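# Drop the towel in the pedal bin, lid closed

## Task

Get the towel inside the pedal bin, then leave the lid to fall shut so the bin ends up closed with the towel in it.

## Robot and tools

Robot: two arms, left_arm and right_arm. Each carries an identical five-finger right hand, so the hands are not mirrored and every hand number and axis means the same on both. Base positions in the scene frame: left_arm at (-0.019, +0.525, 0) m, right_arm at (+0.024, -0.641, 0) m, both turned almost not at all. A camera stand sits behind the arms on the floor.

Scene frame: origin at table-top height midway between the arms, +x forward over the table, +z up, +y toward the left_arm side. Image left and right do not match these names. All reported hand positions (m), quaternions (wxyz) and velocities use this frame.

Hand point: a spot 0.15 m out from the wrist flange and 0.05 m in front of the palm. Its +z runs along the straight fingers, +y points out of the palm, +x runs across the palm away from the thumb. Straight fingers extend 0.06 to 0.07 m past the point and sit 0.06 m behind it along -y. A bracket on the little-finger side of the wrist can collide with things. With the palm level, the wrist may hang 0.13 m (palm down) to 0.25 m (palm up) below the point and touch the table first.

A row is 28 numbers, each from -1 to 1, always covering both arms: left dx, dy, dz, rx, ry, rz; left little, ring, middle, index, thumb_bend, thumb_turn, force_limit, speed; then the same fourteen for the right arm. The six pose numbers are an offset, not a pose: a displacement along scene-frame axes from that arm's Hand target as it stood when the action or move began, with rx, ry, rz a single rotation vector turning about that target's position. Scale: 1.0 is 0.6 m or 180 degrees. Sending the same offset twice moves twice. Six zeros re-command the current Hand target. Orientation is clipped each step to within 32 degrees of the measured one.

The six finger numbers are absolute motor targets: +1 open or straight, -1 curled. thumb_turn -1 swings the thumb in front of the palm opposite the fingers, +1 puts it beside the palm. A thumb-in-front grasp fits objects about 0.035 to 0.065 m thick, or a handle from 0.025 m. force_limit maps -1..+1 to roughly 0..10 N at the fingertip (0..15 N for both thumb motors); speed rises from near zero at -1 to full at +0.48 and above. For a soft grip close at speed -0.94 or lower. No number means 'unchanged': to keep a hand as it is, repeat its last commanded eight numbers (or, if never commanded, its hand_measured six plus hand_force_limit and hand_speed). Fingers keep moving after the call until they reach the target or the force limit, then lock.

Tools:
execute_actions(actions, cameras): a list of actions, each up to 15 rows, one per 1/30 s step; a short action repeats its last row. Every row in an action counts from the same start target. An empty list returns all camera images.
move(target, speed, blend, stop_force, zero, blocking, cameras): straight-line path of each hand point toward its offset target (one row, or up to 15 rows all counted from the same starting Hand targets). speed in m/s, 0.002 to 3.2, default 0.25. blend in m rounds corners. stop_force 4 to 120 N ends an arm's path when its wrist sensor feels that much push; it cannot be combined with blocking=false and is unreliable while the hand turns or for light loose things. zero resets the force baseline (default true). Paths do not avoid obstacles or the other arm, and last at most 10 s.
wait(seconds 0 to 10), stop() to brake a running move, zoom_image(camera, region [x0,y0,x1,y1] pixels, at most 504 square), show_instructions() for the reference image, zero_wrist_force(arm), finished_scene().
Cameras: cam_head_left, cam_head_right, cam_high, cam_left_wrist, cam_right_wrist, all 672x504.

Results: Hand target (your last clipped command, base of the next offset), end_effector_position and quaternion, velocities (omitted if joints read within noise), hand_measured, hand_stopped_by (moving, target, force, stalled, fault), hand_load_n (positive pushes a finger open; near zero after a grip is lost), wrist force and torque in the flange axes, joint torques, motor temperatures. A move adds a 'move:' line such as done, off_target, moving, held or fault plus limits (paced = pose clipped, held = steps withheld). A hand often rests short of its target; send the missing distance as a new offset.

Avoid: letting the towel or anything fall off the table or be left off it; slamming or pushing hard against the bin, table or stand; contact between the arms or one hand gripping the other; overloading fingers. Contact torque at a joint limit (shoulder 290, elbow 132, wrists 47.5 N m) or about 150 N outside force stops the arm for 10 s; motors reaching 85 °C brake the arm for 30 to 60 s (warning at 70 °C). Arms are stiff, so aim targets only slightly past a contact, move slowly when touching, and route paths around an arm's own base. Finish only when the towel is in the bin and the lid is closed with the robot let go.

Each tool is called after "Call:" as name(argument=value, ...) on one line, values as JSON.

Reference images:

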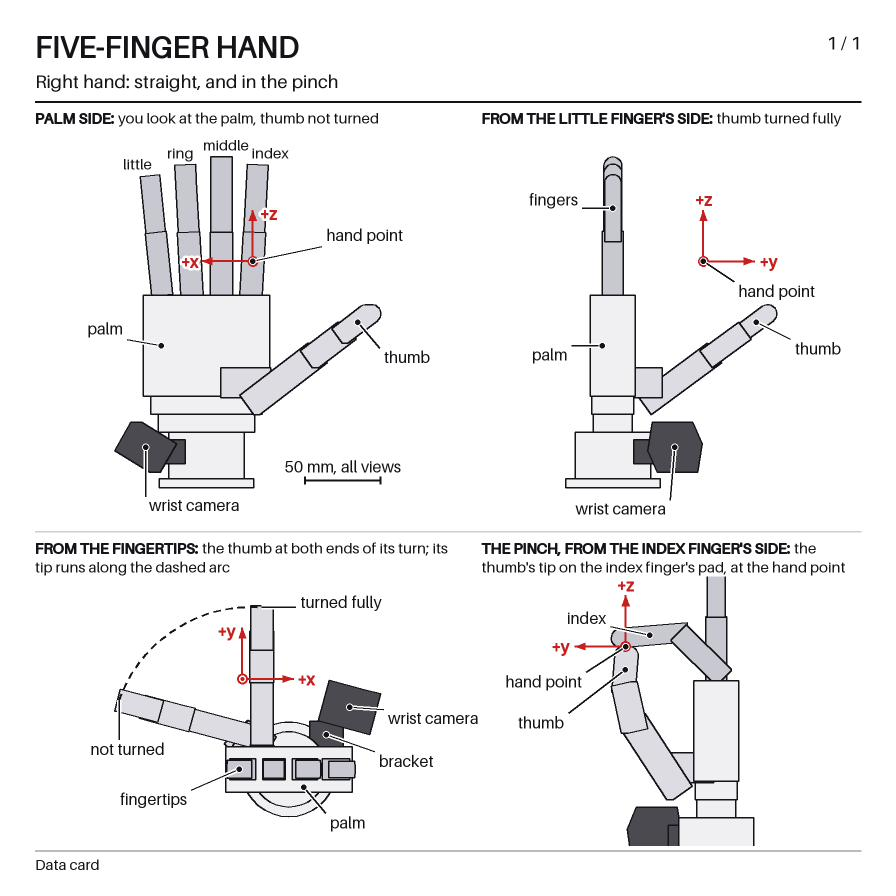

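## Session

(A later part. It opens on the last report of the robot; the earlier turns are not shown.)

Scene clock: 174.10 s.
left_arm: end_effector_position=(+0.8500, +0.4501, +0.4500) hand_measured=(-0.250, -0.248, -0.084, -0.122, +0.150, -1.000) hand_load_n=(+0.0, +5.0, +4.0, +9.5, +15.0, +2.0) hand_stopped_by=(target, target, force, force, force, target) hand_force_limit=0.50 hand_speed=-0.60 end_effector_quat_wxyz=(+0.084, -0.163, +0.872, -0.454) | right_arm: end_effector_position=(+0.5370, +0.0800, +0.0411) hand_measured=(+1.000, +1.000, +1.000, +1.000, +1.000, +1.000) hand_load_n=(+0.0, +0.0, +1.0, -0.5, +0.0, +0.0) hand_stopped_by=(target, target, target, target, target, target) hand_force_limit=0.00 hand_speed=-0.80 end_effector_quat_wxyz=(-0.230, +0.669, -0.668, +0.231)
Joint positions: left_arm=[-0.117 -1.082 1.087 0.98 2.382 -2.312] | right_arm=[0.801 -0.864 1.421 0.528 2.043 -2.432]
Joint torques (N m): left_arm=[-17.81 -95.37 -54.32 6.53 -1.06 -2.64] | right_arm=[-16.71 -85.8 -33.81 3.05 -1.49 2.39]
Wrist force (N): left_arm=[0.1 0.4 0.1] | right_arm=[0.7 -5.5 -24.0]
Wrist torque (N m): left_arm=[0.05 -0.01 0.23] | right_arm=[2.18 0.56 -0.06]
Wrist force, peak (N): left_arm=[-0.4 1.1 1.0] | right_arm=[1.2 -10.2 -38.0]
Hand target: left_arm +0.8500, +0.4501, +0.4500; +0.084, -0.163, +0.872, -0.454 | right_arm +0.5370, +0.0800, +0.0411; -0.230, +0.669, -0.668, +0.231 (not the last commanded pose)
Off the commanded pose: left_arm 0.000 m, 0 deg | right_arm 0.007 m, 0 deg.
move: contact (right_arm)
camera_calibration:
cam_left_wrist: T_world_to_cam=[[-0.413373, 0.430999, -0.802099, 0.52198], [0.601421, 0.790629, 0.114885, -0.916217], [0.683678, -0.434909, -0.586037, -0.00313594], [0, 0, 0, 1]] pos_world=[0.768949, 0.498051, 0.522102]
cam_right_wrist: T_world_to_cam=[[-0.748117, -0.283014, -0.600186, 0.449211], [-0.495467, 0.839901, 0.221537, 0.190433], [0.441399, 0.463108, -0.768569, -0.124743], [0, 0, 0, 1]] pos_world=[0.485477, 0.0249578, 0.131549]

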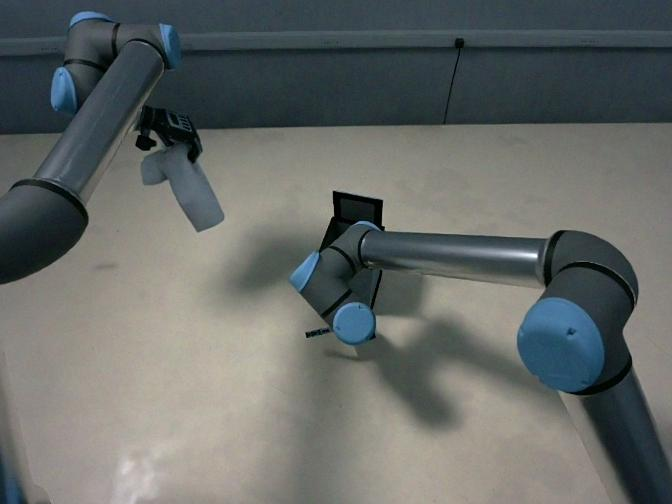

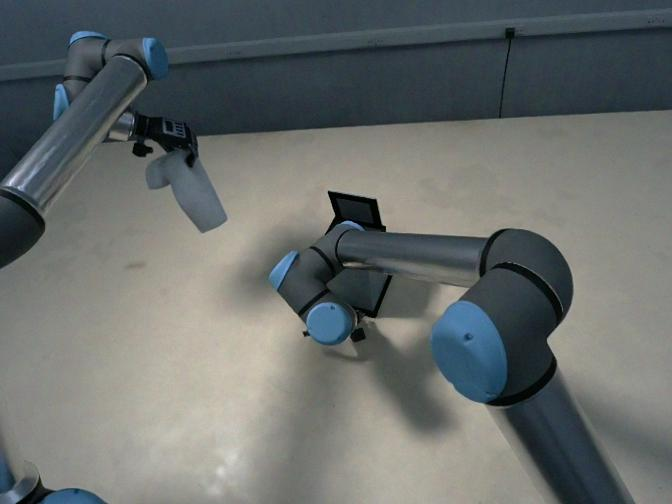

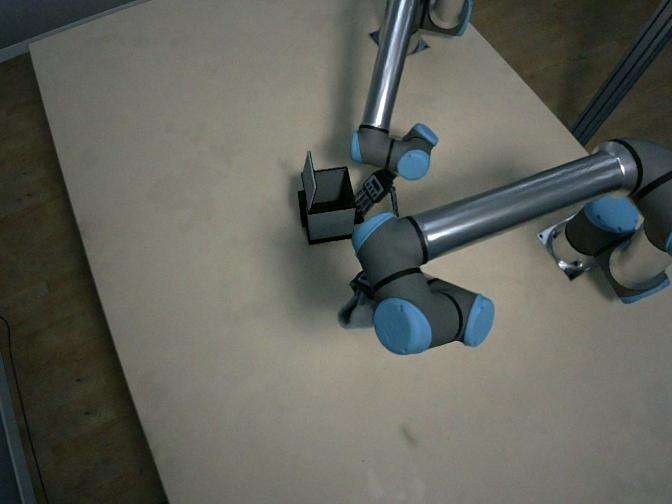

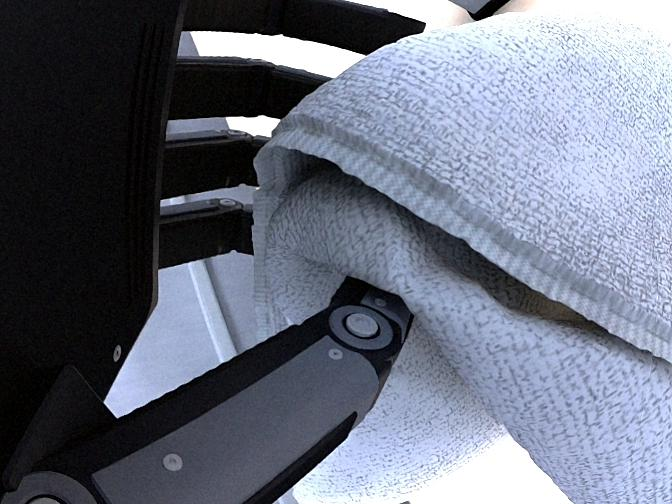

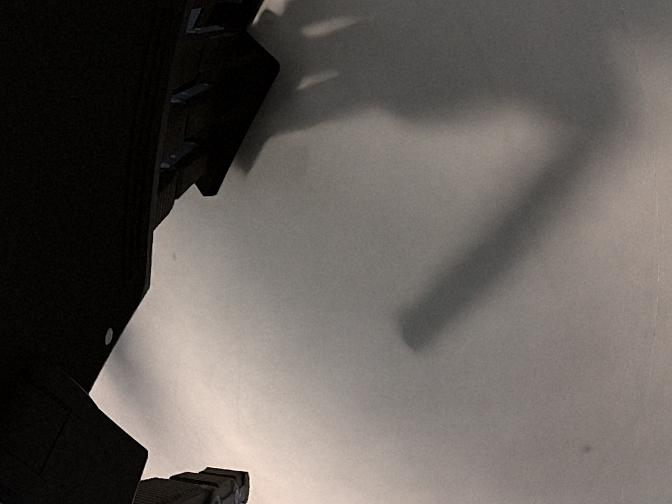

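Call:
zoom_image(camera="cam_high", region=[260, 130, 460, 340])

Call:
zoom_image(camera="cam_head_left", region=[120, 90, 420, 360])

Scaled by 2.400 from the camera's 672x504 image, which has a finer 960x720 frame.

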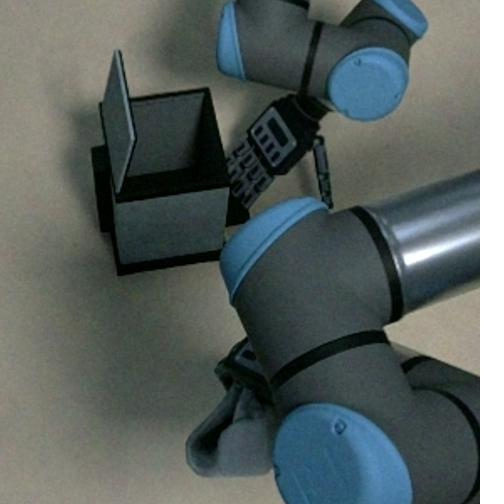

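Scaled by 1.680 from the camera's 672x504 image, which has a finer 960x720 frame.

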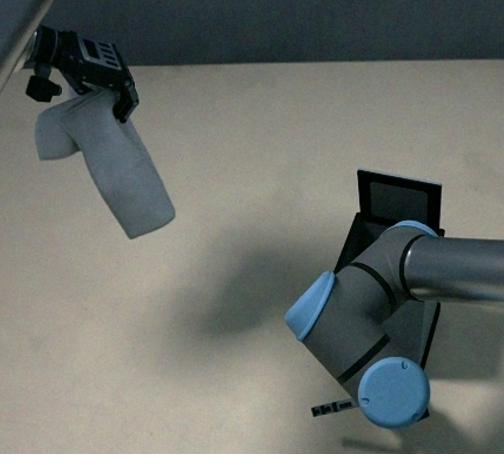

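Call:
move(target=[[0,0,0,0,0,0, -0.25, -0.25, -0.25, -0.25, 0.0, -1, 0.5, -0.6, 0, 0, 0.115, 0, 0, 0, 1, 1, 1, 1, 1, 1, 0, -0.8],[0,0,0,0,0,0, -0.25, -0.25, -0.25, -0.25, 0.0, -1, 0.5, -0.6, -0.005, -0.0617, 0.1, 0.0121, -0.0547, 0.1385, -1, -1, 1, 1, 1, 1, 0, -0.2],[0,0,0,0,0,0, -0.25, -0.25, -0.25, -0.25, 0.0, -1, 0.5, -0.6, -0.005, -0.0617, 0.0317, 0.0121, -0.0547, 0.1385, -1, -1, 1, 1, 1, 1, 0, -0.2]], speed=[0.06, 0.15, 0.1], cameras=["all"])

Scene clock: 264.93 s.
left_arm: end_effector_position=(+0.8500, +0.4501, +0.4500) hand_measured=(-0.250, -0.248, -0.084, -0.122, +0.150, -1.000) hand_load_n=(+0.0, +5.0, +4.0, +9.5, +15.0, +1.5) hand_stopped_by=(target, target, force, force, force, target) hand_force_limit=0.50 hand_speed=-0.60 end_effector_quat_wxyz=(+0.084, -0.163, +0.872, -0.454) | right_arm: end_effector_position=(+0.5340, +0.0430, +0.0602) hand_measured=(-1.000, -1.000, +1.000, +1.000, +1.000, +1.000) hand_load_n=(+0.0, +0.0, +0.0, +0.0, +0.0, +0.0) hand_stopped_by=(target, target, target, target, target, target) hand_force_limit=0.00 hand_speed=-0.20 end_effector_quat_wxyz=(-0.343, +0.770, -0.490, +0.219)
Joint positions: left_arm=[-0.117 -1.082 1.087 0.98 2.382 -2.312] | right_arm=[0.719 -1.052 1.694 0.115 1.801 -2.93]
Joint torques (N m): left_arm=[-17.34 -95.03 -52.61 6.17 -0.87 -2.56] | right_arm=[-6.2 -69.17 -27.49 -1.64 -1.12 -1.29]
Wrist force (N): left_arm=[0.3 0.7 0.1] | right_arm=[-0.4 1.1 -0.1]
Wrist torque (N m): left_arm=[0.10 -0.04 0.26] | right_arm=[0.29 0.06 0.15]
Wrist force, peak (N): left_arm=[0.9 0.8 0.0] | right_arm=[0.7 -5.4 -25.3]
Hand target: left_arm +0.8500, +0.4501, +0.4500; +0.084, -0.163, +0.872, -0.454 | right_arm +0.5340, +0.0430, +0.0601; -0.343, +0.770, -0.490, +0.219
Off the commanded pose: left_arm 0.000 m, 0 deg | right_arm 0.000 m, 0 deg.
move: done
camera_calibration:
cam_left_wrist: T_world_to_cam=[[-0.413373, 0.430999, -0.802099, 0.52198], [0.601421, 0.790629, 0.114885, -0.916217], [0.683678, -0.434909, -0.586037, -0.00313594], [0, 0, 0, 1]] pos_world=[0.768949, 0.498051, 0.522102]
cam_right_wrist: T_world_to_cam=[[-0.453744, -0.523747, -0.720975, 0.308435], [-0.831965, 0.538862, 0.132143, 0.413835], [0.319296, 0.659785, -0.680245, -0.0401957], [0, 0, 0, 1]] pos_world=[0.497081, -0.0349373, 0.140346]

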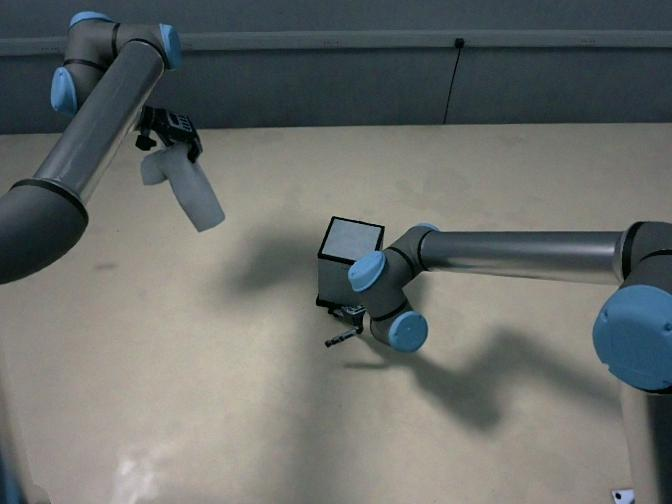

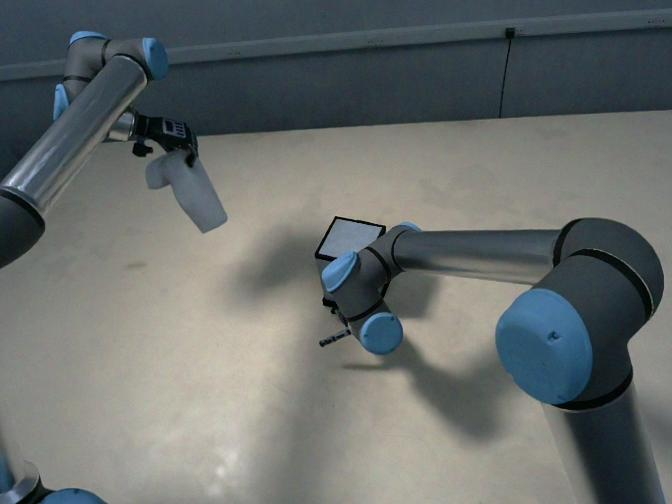

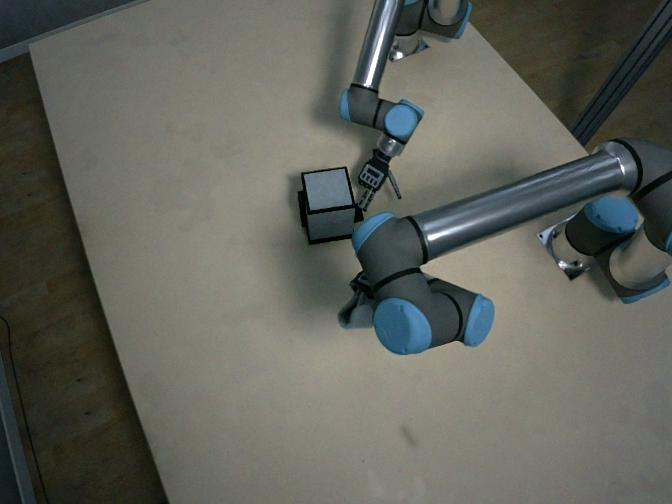

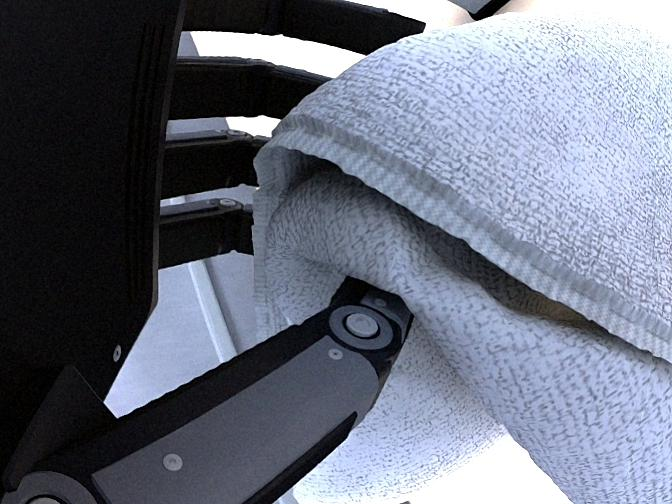

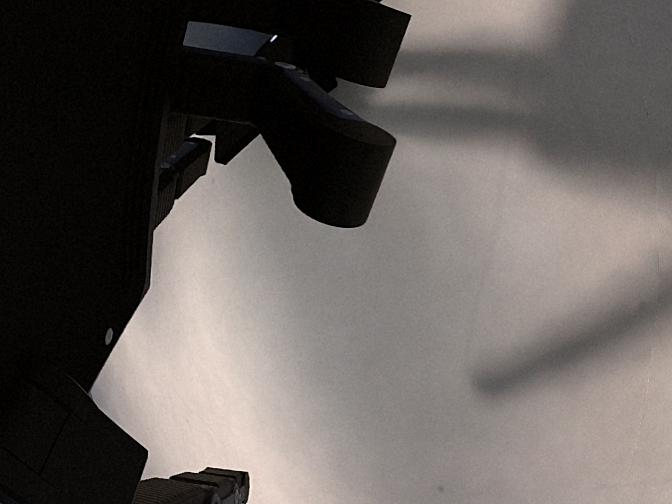

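Call:
move(target=[0,0,0,0,0,0, -0.25, -0.25, -0.25, -0.25, 0.0, -1, 0.5, -0.6, 0, 0, -0.0525, 0, 0, 0, -1, -1, 1, 1, 1, 1, 0, -0.2], speed=0.03, stop_force=25, cameras=["cam_head_left", "cam_high"])

Scene clock: 269.53 s.
left_arm: end_effector_position=(+0.8500, +0.4501, +0.4500) hand_measured=(-0.250, -0.248, -0.084, -0.122, +0.150, -1.000) hand_load_n=(+0.0, +5.0, +4.0, +9.5, +15.5, +2.0) hand_stopped_by=(target, target, force, force, force, target) hand_force_limit=0.50 hand_speed=-0.60 end_effector_quat_wxyz=(+0.084, -0.163, +0.872, -0.454) | right_arm: end_effector_position=(+0.5340, +0.0430, +0.0286) hand_measured=(-1.000, -1.000, +1.000, +1.000, +1.000, +1.000) hand_load_n=(+0.0, +0.0, +0.0, +0.0, +0.0, +0.0) hand_stopped_by=(target, target, target, target, target, target) hand_force_limit=0.00 hand_speed=-0.20 end_effector_quat_wxyz=(-0.343, +0.770, -0.490, +0.219)
Joint positions: left_arm=[-0.117 -1.082 1.087 0.98 2.382 -2.312] | right_arm=[0.719 -1.02 1.709 0.067 1.801 -2.93]
Joint torques (N m): left_arm=[-16.75 -94.57 -51.96 6.11 -0.81 -2.5] | right_arm=[9.34 -67.43 -25.47 -0.76 -1.52 -0.47]
Wrist force (N): left_arm=[0.1 0.7 0.0] | right_arm=[-0.6 0.6 -2.0]
Wrist torque (N m): left_arm=[0.10 -0.01 0.25] | right_arm=[0.48 0.06 0.12]
Wrist force, peak (N): left_arm=[0.8 0.8 -0.1] | right_arm=[-0.4 -4.9 -7.6]
Hand target: left_arm +0.8500, +0.4501, +0.4500; +0.084, -0.163, +0.872, -0.454 | right_arm +0.5340, +0.0430, +0.0286; -0.343, +0.770, -0.490, +0.219
Off the commanded pose: left_arm 0.000 m, 0 deg | right_arm 0.000 m, 0 deg.
move: done
Images, in order (width x height): cam_head_left 672x504, cam_high 672x504.

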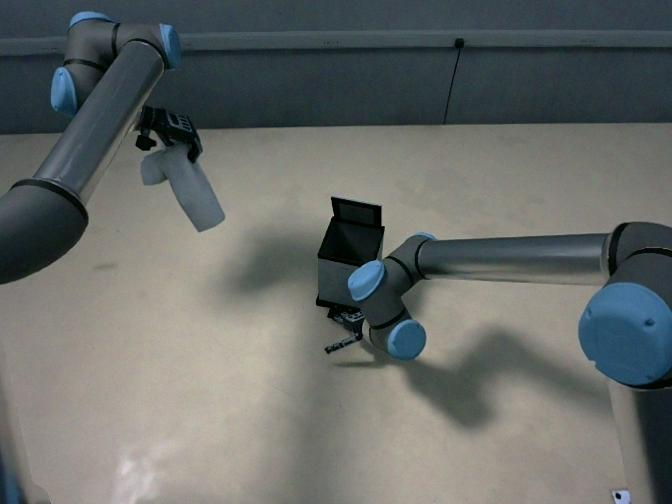

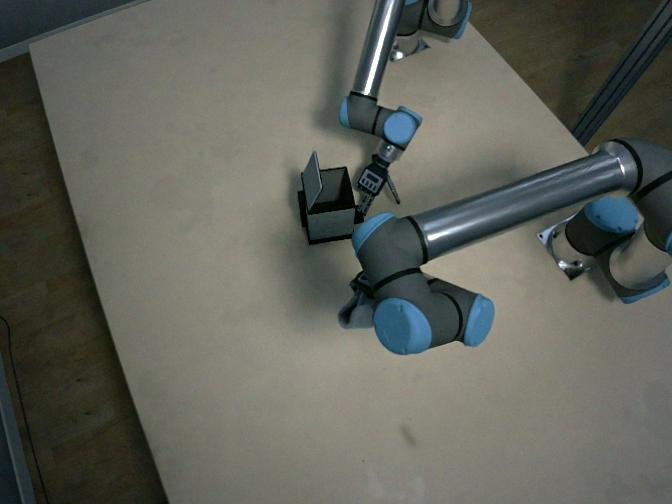

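Call:
move(target=[[-0.1333, -0.25, 0.0167, 0,0,0, -0.25, -0.25, -0.25, -0.25, 0.0, -1, 0.5, -0.6, 0, 0, -0.0035, 0, 0, 0, -1, -1, 1, 1, 1, 1, 0, -0.2],[-0.1083, -0.6333, 0.0167, 0,0,0, -0.25, -0.25, -0.25, -0.25, 0.0, -1, 0.5, -0.6, 0, 0, -0.0035, 0, 0, 0, -1, -1, 1, 1, 1, 1, 0, -0.2]], speed=0.15, blend=[0.03, 0], cameras=["all"])

Scene clock: 276.50 s.
left_arm: end_effector_position=(+0.7850, +0.0702, +0.4600) hand_measured=(-0.250, -0.248, -0.084, -0.122, +0.150, -1.000) hand_load_n=(+0.0, +4.5, +4.0, +9.5, +15.0, +2.0) hand_stopped_by=(target, target, force, force, force, target) hand_force_limit=0.50 hand_speed=-0.60 end_effector_quat_wxyz=(+0.084, -0.163, +0.872, -0.454) | right_arm: end_effector_position=(+0.5340, +0.0430, +0.0265) hand_measured=(-1.000, -1.000, +1.000, +1.000, +1.000, +1.000) hand_load_n=(+0.0, +0.5, +1.0, +0.0, +0.0, -0.5) hand_stopped_by=(target, target, target, target, target, target) hand_force_limit=0.00 hand_speed=-0.20 end_effector_quat_wxyz=(-0.343, +0.770, -0.490, +0.219)
Joint positions: left_arm=[-0.624 -1.144 1.116 0.726 2.036 -2.782] | right_arm=[0.719 -1.018 1.71 0.064 1.801 -2.93]
Joint torques (N m): left_arm=[-18.82 -64.06 -56.5 5.11 -1.48 -3.25] | right_arm=[4.57 -52.12 -19.49 -0.26 -1.08 -0.55]
Wrist force (N): left_arm=[0.2 0.4 -0.1] | right_arm=[-1.4 -6.9 -15.3]
Wrist torque (N m): left_arm=[0.02 -0.03 0.23] | right_arm=[1.63 0.22 -0.06]
Wrist force, peak (N): left_arm=[-0.4 0.9 -1.1] | right_arm=[-1.6 -6.8 -15.4]
Hand target: left_arm +0.7850, +0.0701, +0.4600; +0.084, -0.163, +0.872, -0.454 | right_arm +0.5340, +0.0430, +0.0265; -0.343, +0.770, -0.490, +0.219
Off the commanded pose: left_arm 0.000 m, 0 deg | right_arm 0.000 m, 0 deg.
move: done
camera_calibration:
cam_left_wrist: T_world_to_cam=[[-0.413373, 0.430999, -0.802099, 0.666869], [0.601421, 0.790629, 0.114885, -0.577914], [0.683678, -0.434909, -0.586037, -0.118058], [0, 0, 0, 1]] pos_world=[0.703949, 0.118151, 0.532102]
cam_right_wrist: T_world_to_cam=[[-0.453744, -0.523747, -0.720975, 0.284138], [-0.831965, 0.538862, 0.132143, 0.418288], [0.319296, 0.659785, -0.680245, -0.0631199], [0, 0, 0, 1]] pos_world=[0.497081, -0.0349373, 0.106646]

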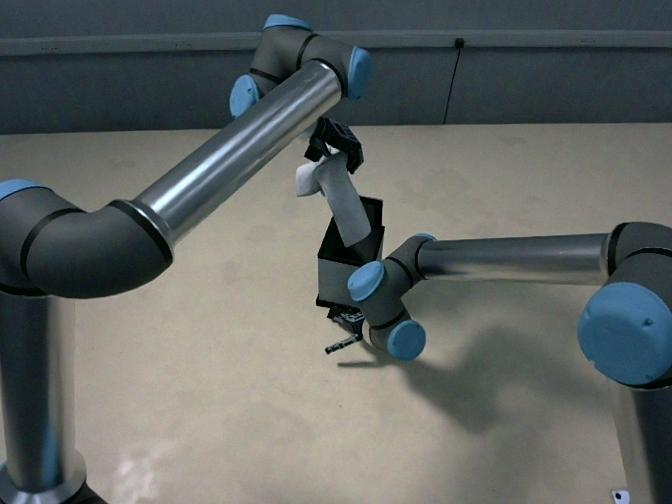

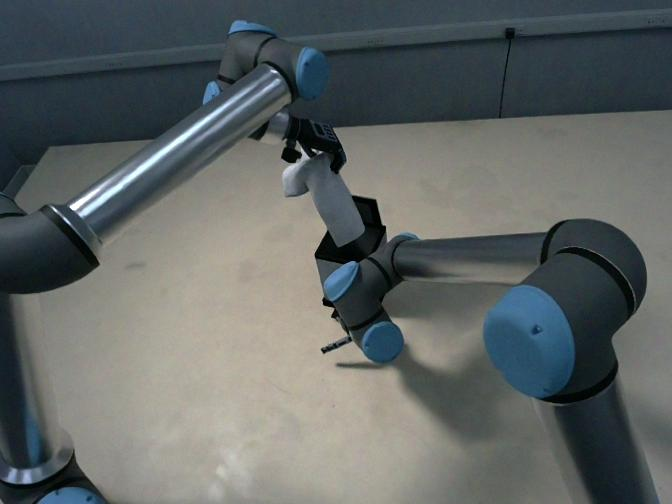

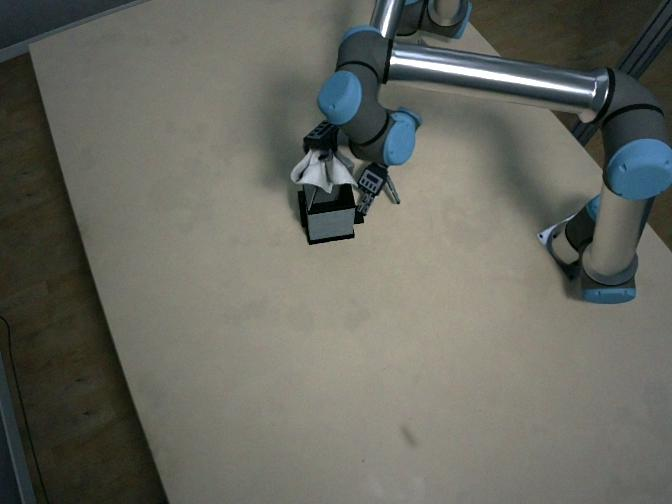

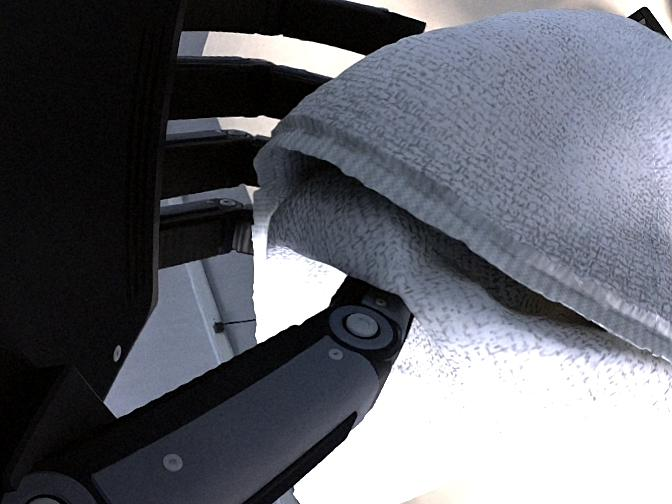

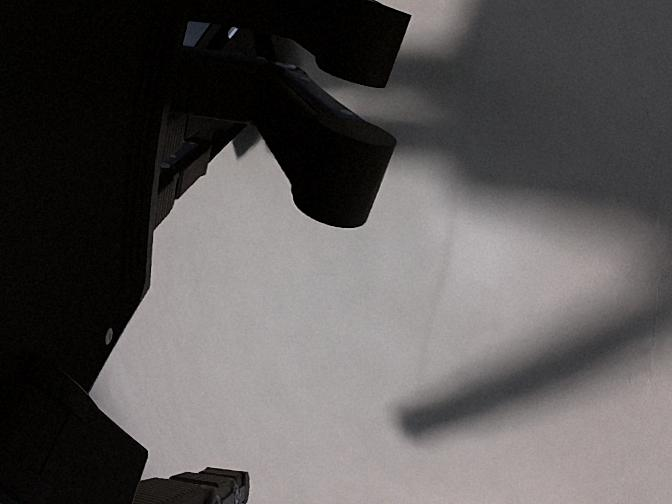

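Call:
zoom_image(camera="cam_high", region=[270, 100, 400, 260])

Call:
zoom_image(camera="cam_head_left", region=[270, 110, 440, 320])

Call:
zoom_image(camera="cam_head_right", region=[270, 110, 440, 320])

Scaled by 3.150 from the camera's 672x504 image, which has a finer 960x720 frame.

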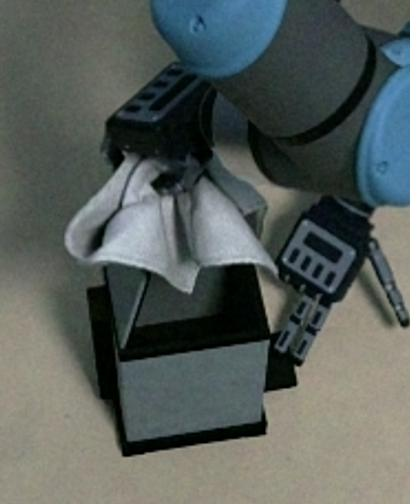

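Scaled by 2.400 from the camera's 672x504 image, which has a finer 960x720 frame.

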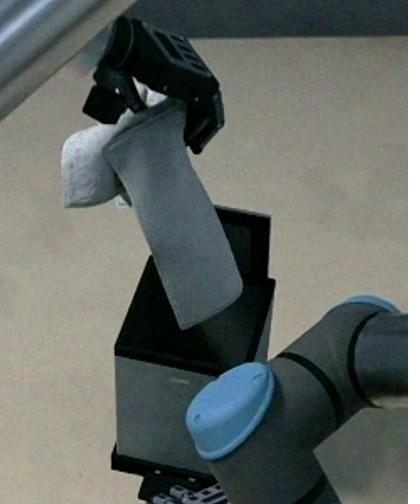

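Scaled by 2.400 from the camera's 672x504 image, which has a finer 960x720 frame.

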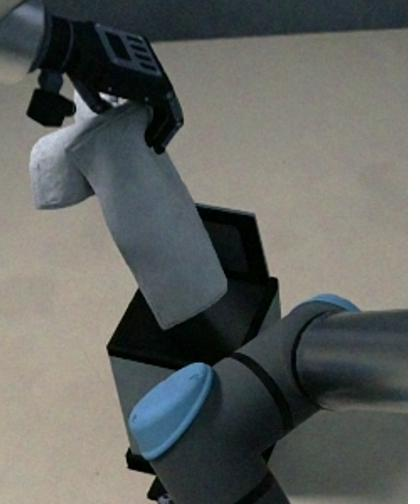

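Call:
move(target=[[0.0333, 0.0083, 0, 0,0,0, -0.25, -0.25, -0.25, -0.25, 0.0, -1, 0.5, -0.6, 0, 0, 0, 0, 0, 0, -1, -1, 1, 1, 1, 1, 0, -0.2],[0.0267, 0.0, -0.12, 0,0,0, -0.25, -0.25, -0.25, -0.25, 0.0, -1, 0.5, -0.6, 0, 0, 0, 0, 0, 0, -1, -1, 1, 1, 1, 1, 0, -0.2]], speed=0.1, cameras=["cam_head_left", "cam_head_right", "cam_high"])

Call:
zoom_image(camera="cam_head_left", region=[270, 110, 440, 320])

Call:
zoom_image(camera="cam_head_right", region=[270, 110, 440, 320])

Call:
zoom_image(camera="cam_high", region=[270, 100, 400, 260])

Scene clock: 309.63 s.
left_arm: end_effector_position=(+0.8010, +0.0701, +0.3882) hand_measured=(-0.250, -0.248, -0.084, -0.122, +0.150, -1.000) hand_load_n=(+0.0, +4.5, +4.0, +10.0, +15.5, +2.0) hand_stopped_by=(target, target, force, force, force, target) hand_force_limit=0.50 hand_speed=-0.60 end_effector_quat_wxyz=(+0.084, -0.163, +0.872, -0.454) | right_arm: end_effector_position=(+0.5340, +0.0430, +0.0265) hand_measured=(-1.000, -1.000, +1.000, +1.000, +1.000, +1.000) hand_load_n=(+0.0, +0.0, +1.0, +0.0, -0.5, +0.0) hand_stopped_by=(target, target, target, target, target, target) hand_force_limit=0.00 hand_speed=-0.20 end_effector_quat_wxyz=(-0.343, +0.770, -0.490, +0.219)
Joint positions: left_arm=[-0.611 -1.113 1.197 0.618 2.046 -2.773] | right_arm=[0.719 -1.018 1.71 0.064 1.801 -2.93]
Joint torques (N m): left_arm=[-17.76 -64.19 -31.86 -1.35 -1.61 -2.55] | right_arm=[-7.61 -54 -20.79 0.75 -1.58 -0.74]
Wrist force (N): left_arm=[0.3 0.2 -0.5] | right_arm=[-1.9 -6.5 -14.9]
Wrist torque (N m): left_arm=[0.05 0.01 0.21] | right_arm=[1.62 0.29 -0.08]
Wrist force, peak (N): left_arm=[0.7 0.7 -0.2] | right_arm=[-1.7 -6.9 -15.5]
Hand target: left_arm +0.8010, +0.0701, +0.3880; +0.084, -0.163, +0.872, -0.454 | right_arm +0.5340, +0.0430, +0.0265; -0.343, +0.770, -0.490, +0.219
Off the commanded pose: left_arm 0.000 m, 0 deg | right_arm 0.000 m, 0 deg.
move: done
Images, in order (width x height): cam_head_left 672x504, cam_head_right 672x504, cam_high 672x504.

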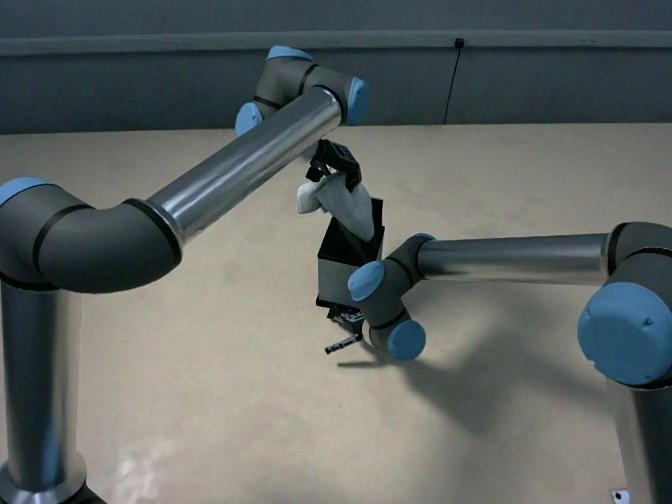

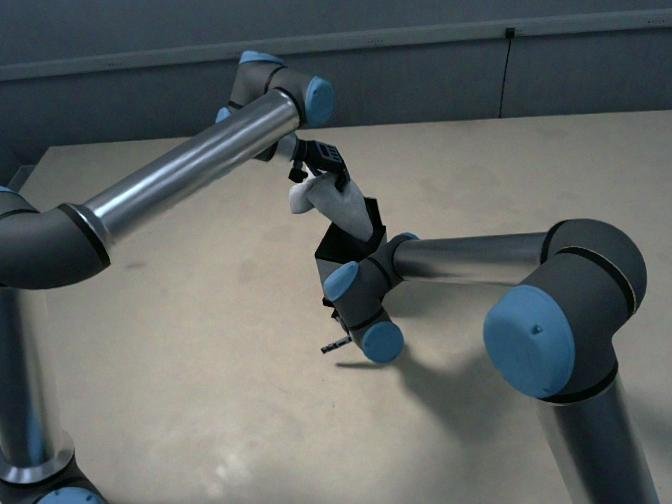

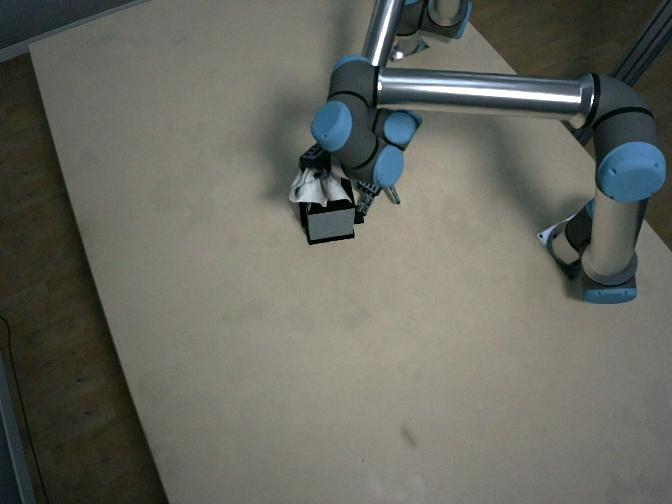

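Scaled by 2.400 from the camera's 672x504 image, which has a finer 960x720 frame.

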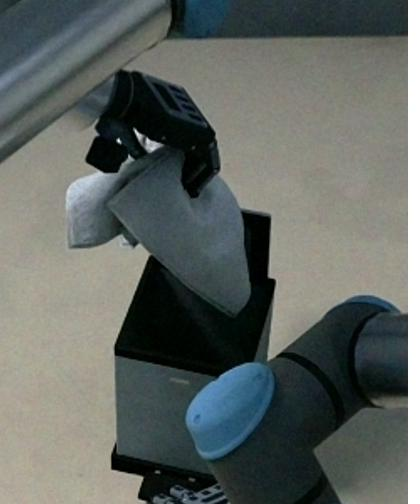

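Scaled by 2.400 from the camera's 672x504 image, which has a finer 960x720 frame.

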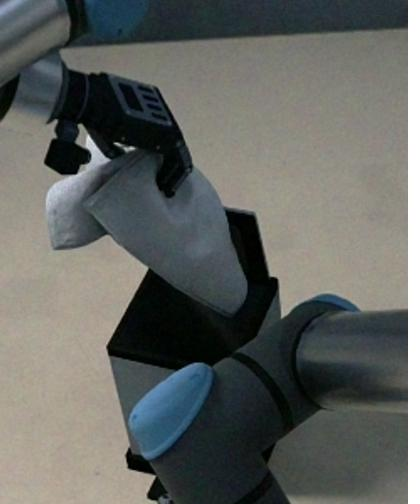

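Scaled by 3.150 from the camera's 672x504 image, which has a finer 960x720 frame.

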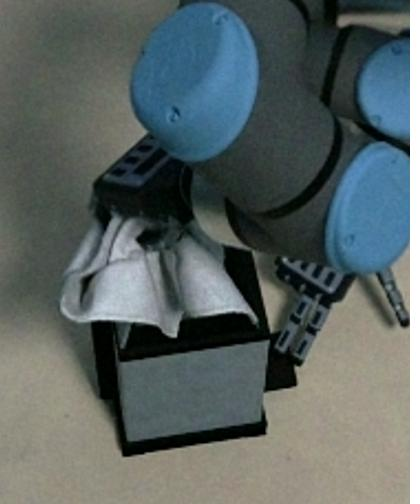

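Call:
move(target=[[-0.0183, 0.0633, 0.0533, 0,0,0, -0.25, -0.25, -0.25, -0.25, 0.0, -1, 0.5, -0.6, 0, 0, 0, 0, 0, 0, -1, -1, 1, 1, 1, 1, 0, -0.2],[-0.0333, 0.0633, -0.0633, 0,0,0, -0.25, -0.25, -0.25, -0.25, 0.0, -1, 0.5, -0.6, 0, 0, 0, 0, 0, 0, -1, -1, 1, 1, 1, 1, 0, -0.2]], speed=0.1, cameras=["cam_head_left", "cam_head_right", "cam_high"])

Call:
zoom_image(camera="cam_head_left", region=[270, 110, 440, 320])

Call:
zoom_image(camera="cam_head_right", region=[270, 110, 440, 320])

Call:
zoom_image(camera="cam_high", region=[270, 100, 400, 260])

Scene clock: 315.97 s.
left_arm: end_effector_position=(+0.7811, +0.1081, +0.3502) hand_measured=(-0.250, -0.248, -0.084, -0.122, +0.150, -1.000) hand_load_n=(+0.0, +5.0, +4.0, +9.5, +15.5, +2.0) hand_stopped_by=(target, target, force, force, force, target) hand_force_limit=0.50 hand_speed=-0.60 end_effector_quat_wxyz=(+0.084, -0.163, +0.872, -0.454) | right_arm: end_effector_position=(+0.5340, +0.0430, +0.0265) hand_measured=(-1.000, -1.000, +1.000, +1.000, +1.000, +1.000) hand_load_n=(+0.0, +0.0, +1.5, +0.0, +0.0, +0.0) hand_stopped_by=(target, target, target, target, target, target) hand_force_limit=0.00 hand_speed=-0.20 end_effector_quat_wxyz=(-0.343, +0.770, -0.490, +0.219)
Joint positions: left_arm=[-0.584 -1.159 1.332 0.538 2.066 -2.753] | right_arm=[0.719 -1.018 1.71 0.064 1.801 -2.93]
Joint torques (N m): left_arm=[-17.54 -60.26 -33.38 -2.08 -1.59 -2.65] | right_arm=[-7.82 -56.13 -21.4 1.8 -0.62 -0.63]
Wrist force (N): left_arm=[0.2 0.5 -0.1] | right_arm=[-1.7 -6.5 -14.8]
Wrist torque (N m): left_arm=[0.09 -0.02 0.25] | right_arm=[1.65 0.25 -0.07]
Wrist force, peak (N): left_arm=[0.1 1.2 0.9] | right_arm=[-1.7 -7.0 -15.5]
Hand target: left_arm +0.7811, +0.1081, +0.3501; +0.084, -0.163, +0.872, -0.454 | right_arm +0.5340, +0.0430, +0.0265; -0.343, +0.770, -0.490, +0.219
Off the commanded pose: left_arm 0.000 m, 0 deg | right_arm 0.000 m, 0 deg.
move: done
Images, in order (width x height): cam_head_left 672x504, cam_head_right 672x504, cam_high 672x504.

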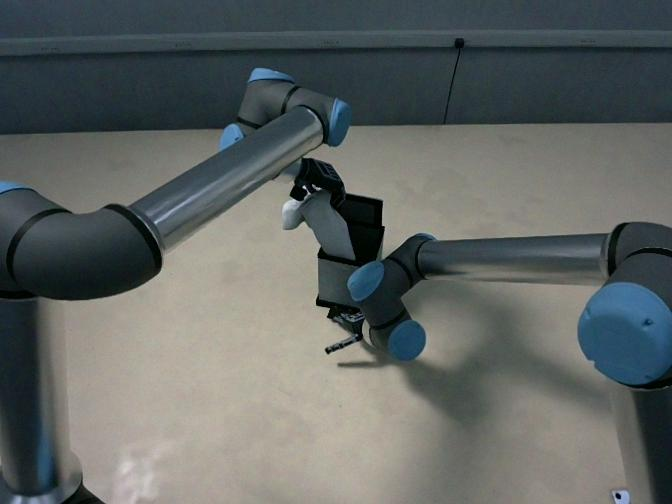

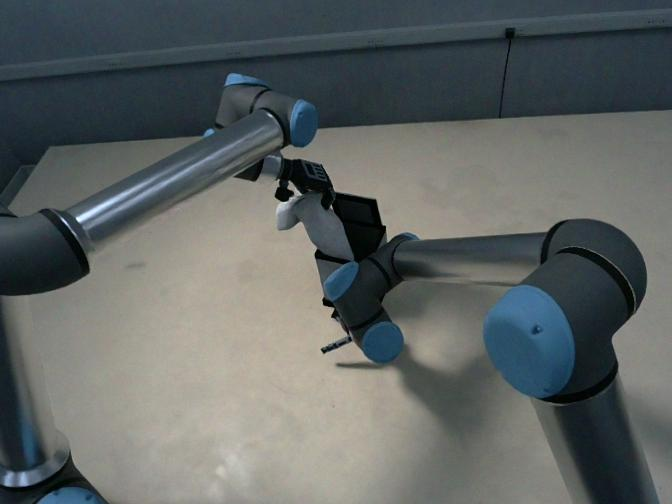

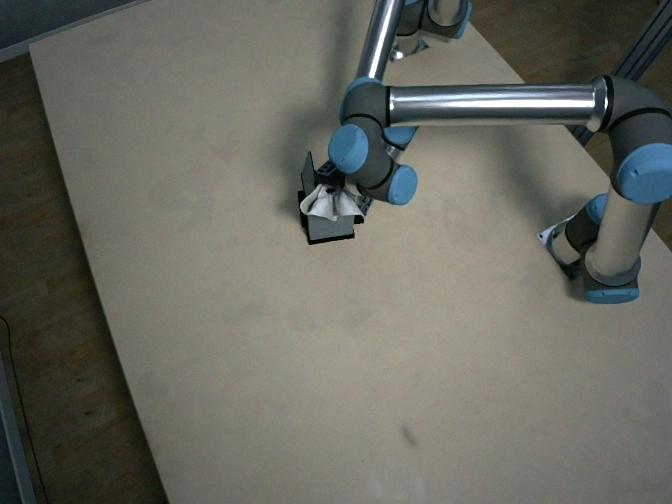

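Scaled by 2.400 from the camera's 672x504 image, which has a finer 960x720 frame.

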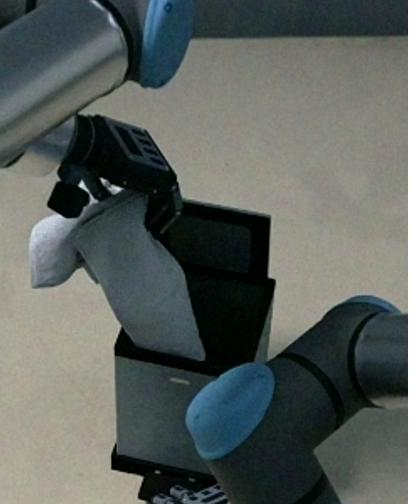

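Scaled by 2.400 from the camera's 672x504 image, which has a finer 960x720 frame.

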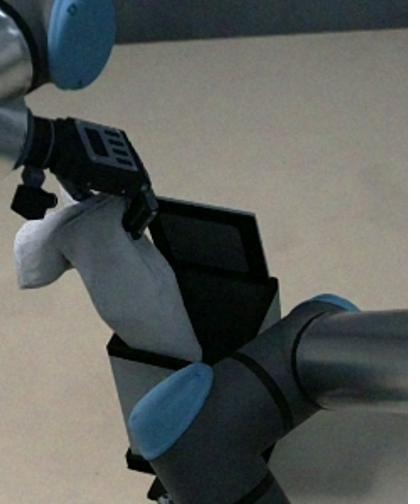

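Scaled by 3.150 from the camera's 672x504 image, which has a finer 960x720 frame.

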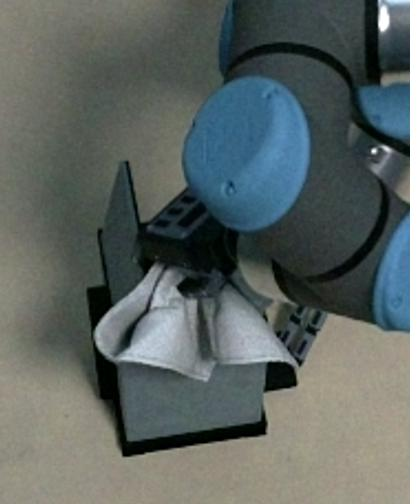

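Call:
move(target=[[-0.0433, -0.13, -0.05, 0,0,0, -0.25, -0.25, -0.25, -0.25, 0.0, -1, 0.5, -0.6, 0, 0, 0, 0, 0, 0, -1, -1, 1, 1, 1, 1, 0, -0.2],[-0.06, -0.1633, -0.1417, 0,0,0, -0.25, -0.25, -0.25, -0.25, 0.0, -1, 0.5, -0.6, 0, 0, 0, 0, 0, 0, -1, -1, 1, 1, 1, 1, 0, -0.2]], speed=0.1, blend=[0.02, 0], cameras=["all"])

Call:
zoom_image(camera="cam_head_left", region=[270, 110, 440, 320])

Call:
zoom_image(camera="cam_high", region=[270, 100, 400, 260])

Scene clock: 324.77 s.
left_arm: end_effector_position=(+0.7451, +0.0101, +0.2651) hand_measured=(-0.250, -0.248, -0.084, -0.122, +0.152, -1.000) hand_load_n=(+0.0, +4.5, +4.0, +9.5, +15.0, +2.0) hand_stopped_by=(target, target, force, force, force, target) hand_force_limit=0.50 hand_speed=-0.60 end_effector_quat_wxyz=(+0.084, -0.163, +0.872, -0.454) | right_arm: end_effector_position=(+0.5339, +0.0429, +0.0263) hand_measured=(-1.000, -1.000, +1.000, +1.000, +1.000, +1.000) hand_load_n=(+0.0, +0.0, +2.5, +0.0, +0.0, +0.0) hand_stopped_by=(target, target, target, target, target, target) hand_force_limit=0.00 hand_speed=-0.20 end_effector_quat_wxyz=(-0.343, +0.771, -0.490, +0.219)
Joint positions: left_arm=[-0.721 -1.122 1.425 0.366 1.961 -2.849] | right_arm=[0.719 -1.018 1.71 0.064 1.801 -2.93]
Joint torques (N m): left_arm=[-16.8 -61.35 -35.83 -5.02 -3.22 -2.16] | right_arm=[1.34 -70.31 -23.41 4.54 -1.64 -0.19]
Wrist force (N): left_arm=[8.7 5.2 -6.8] | right_arm=[1.5 -15.8 -7.9]
Wrist torque (N m): left_arm=[0.71 -0.31 0.80] | right_arm=[1.91 0.32 -0.08]
Wrist force, peak (N): left_arm=[19.5 -14.4 -47.2] | right_arm=[5.0 -37.7 -40.0]
Hand target: left_arm +0.7451, +0.0101, +0.2650; +0.084, -0.163, +0.872, -0.454 | right_arm +0.5340, +0.0430, +0.0265; -0.343, +0.770, -0.490, +0.219
Off the commanded pose: left_arm 0.000 m, 0 deg | right_arm 0.000 m, 0 deg.
move: done
camera_calibration:
cam_left_wrist: T_world_to_cam=[[-0.413373, 0.430999, -0.802099, 0.519906], [0.601421, 0.790629, 0.114885, -0.484088], [0.683678, -0.434909, -0.586037, -0.231093], [0, 0, 0, 1]] pos_world=[0.664049, 0.0581506, 0.337202]
cam_right_wrist: T_world_to_cam=[[-0.453909, -0.523936, -0.720734, 0.284019], [-0.831945, 0.538876, 0.132214, 0.418255], [0.319115, 0.659624, -0.680487, -0.0629793], [0, 0, 0, 1]] pos_world=[0.496981, -0.0350373, 0.106546]

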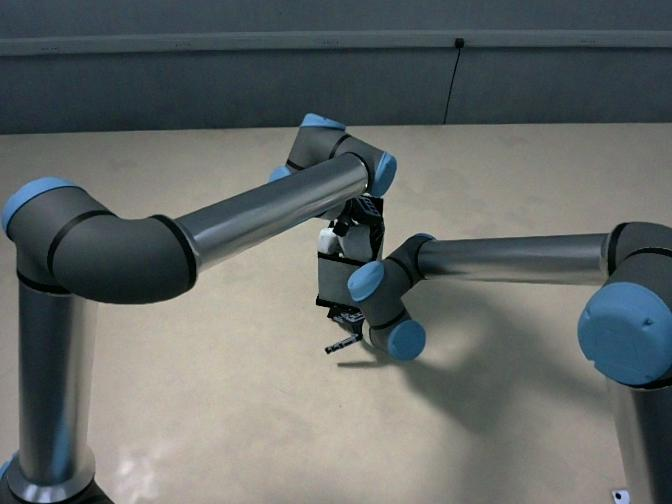

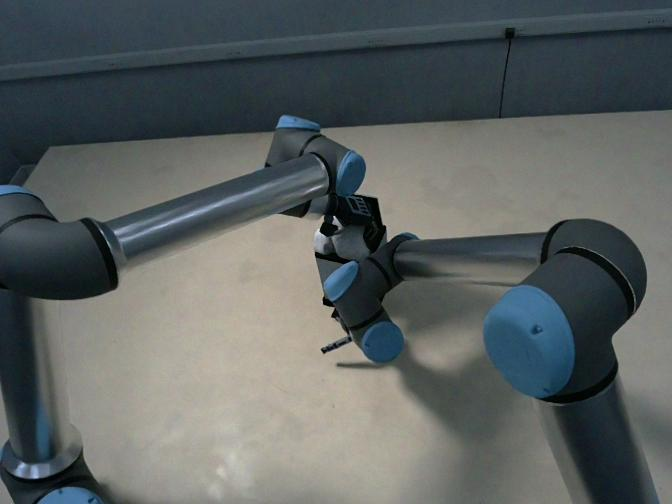

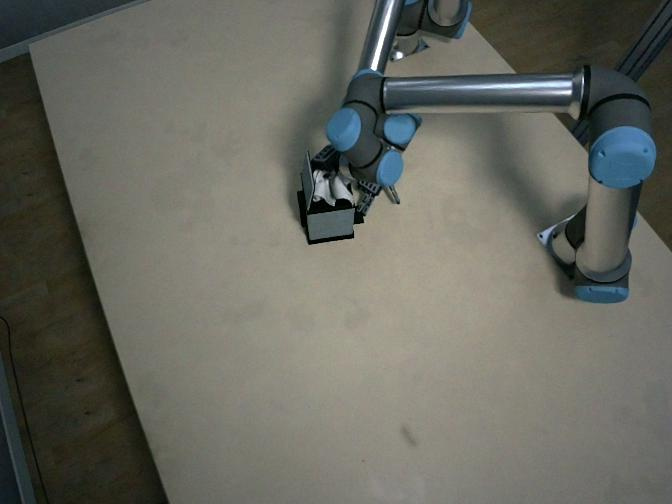

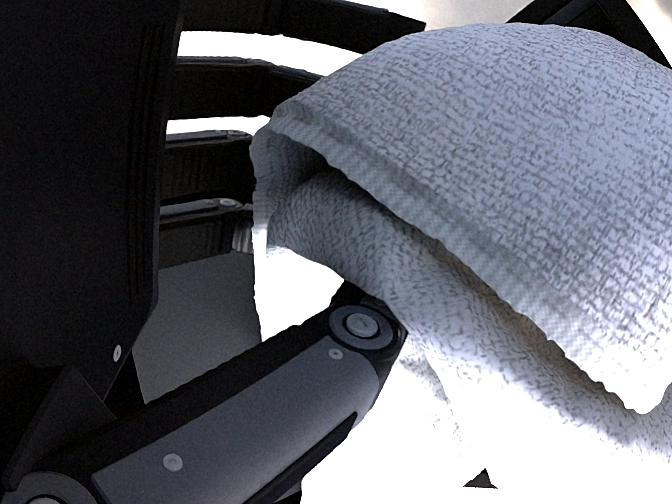

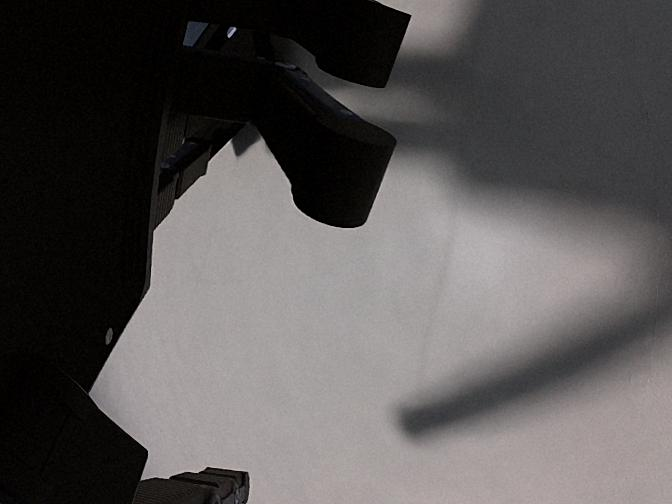

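Scaled by 2.400 from the camera's 672x504 image, which has a finer 960x720 frame.

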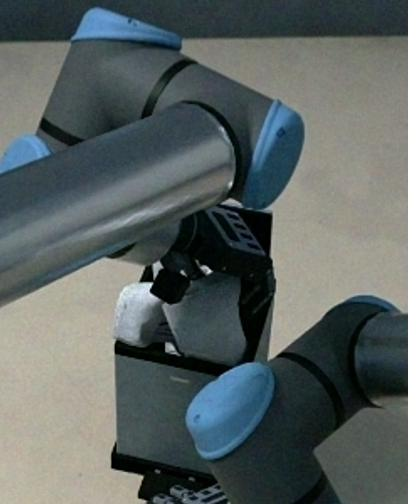

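Scaled by 3.150 from the camera's 672x504 image, which has a finer 960x720 frame.

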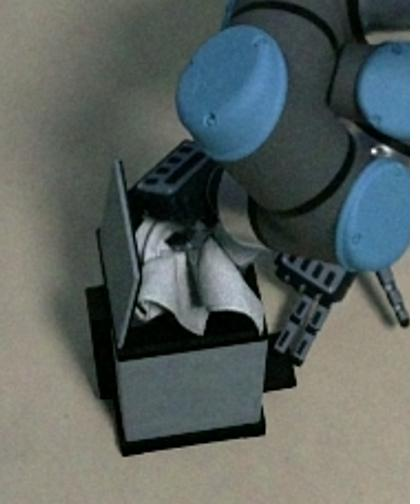

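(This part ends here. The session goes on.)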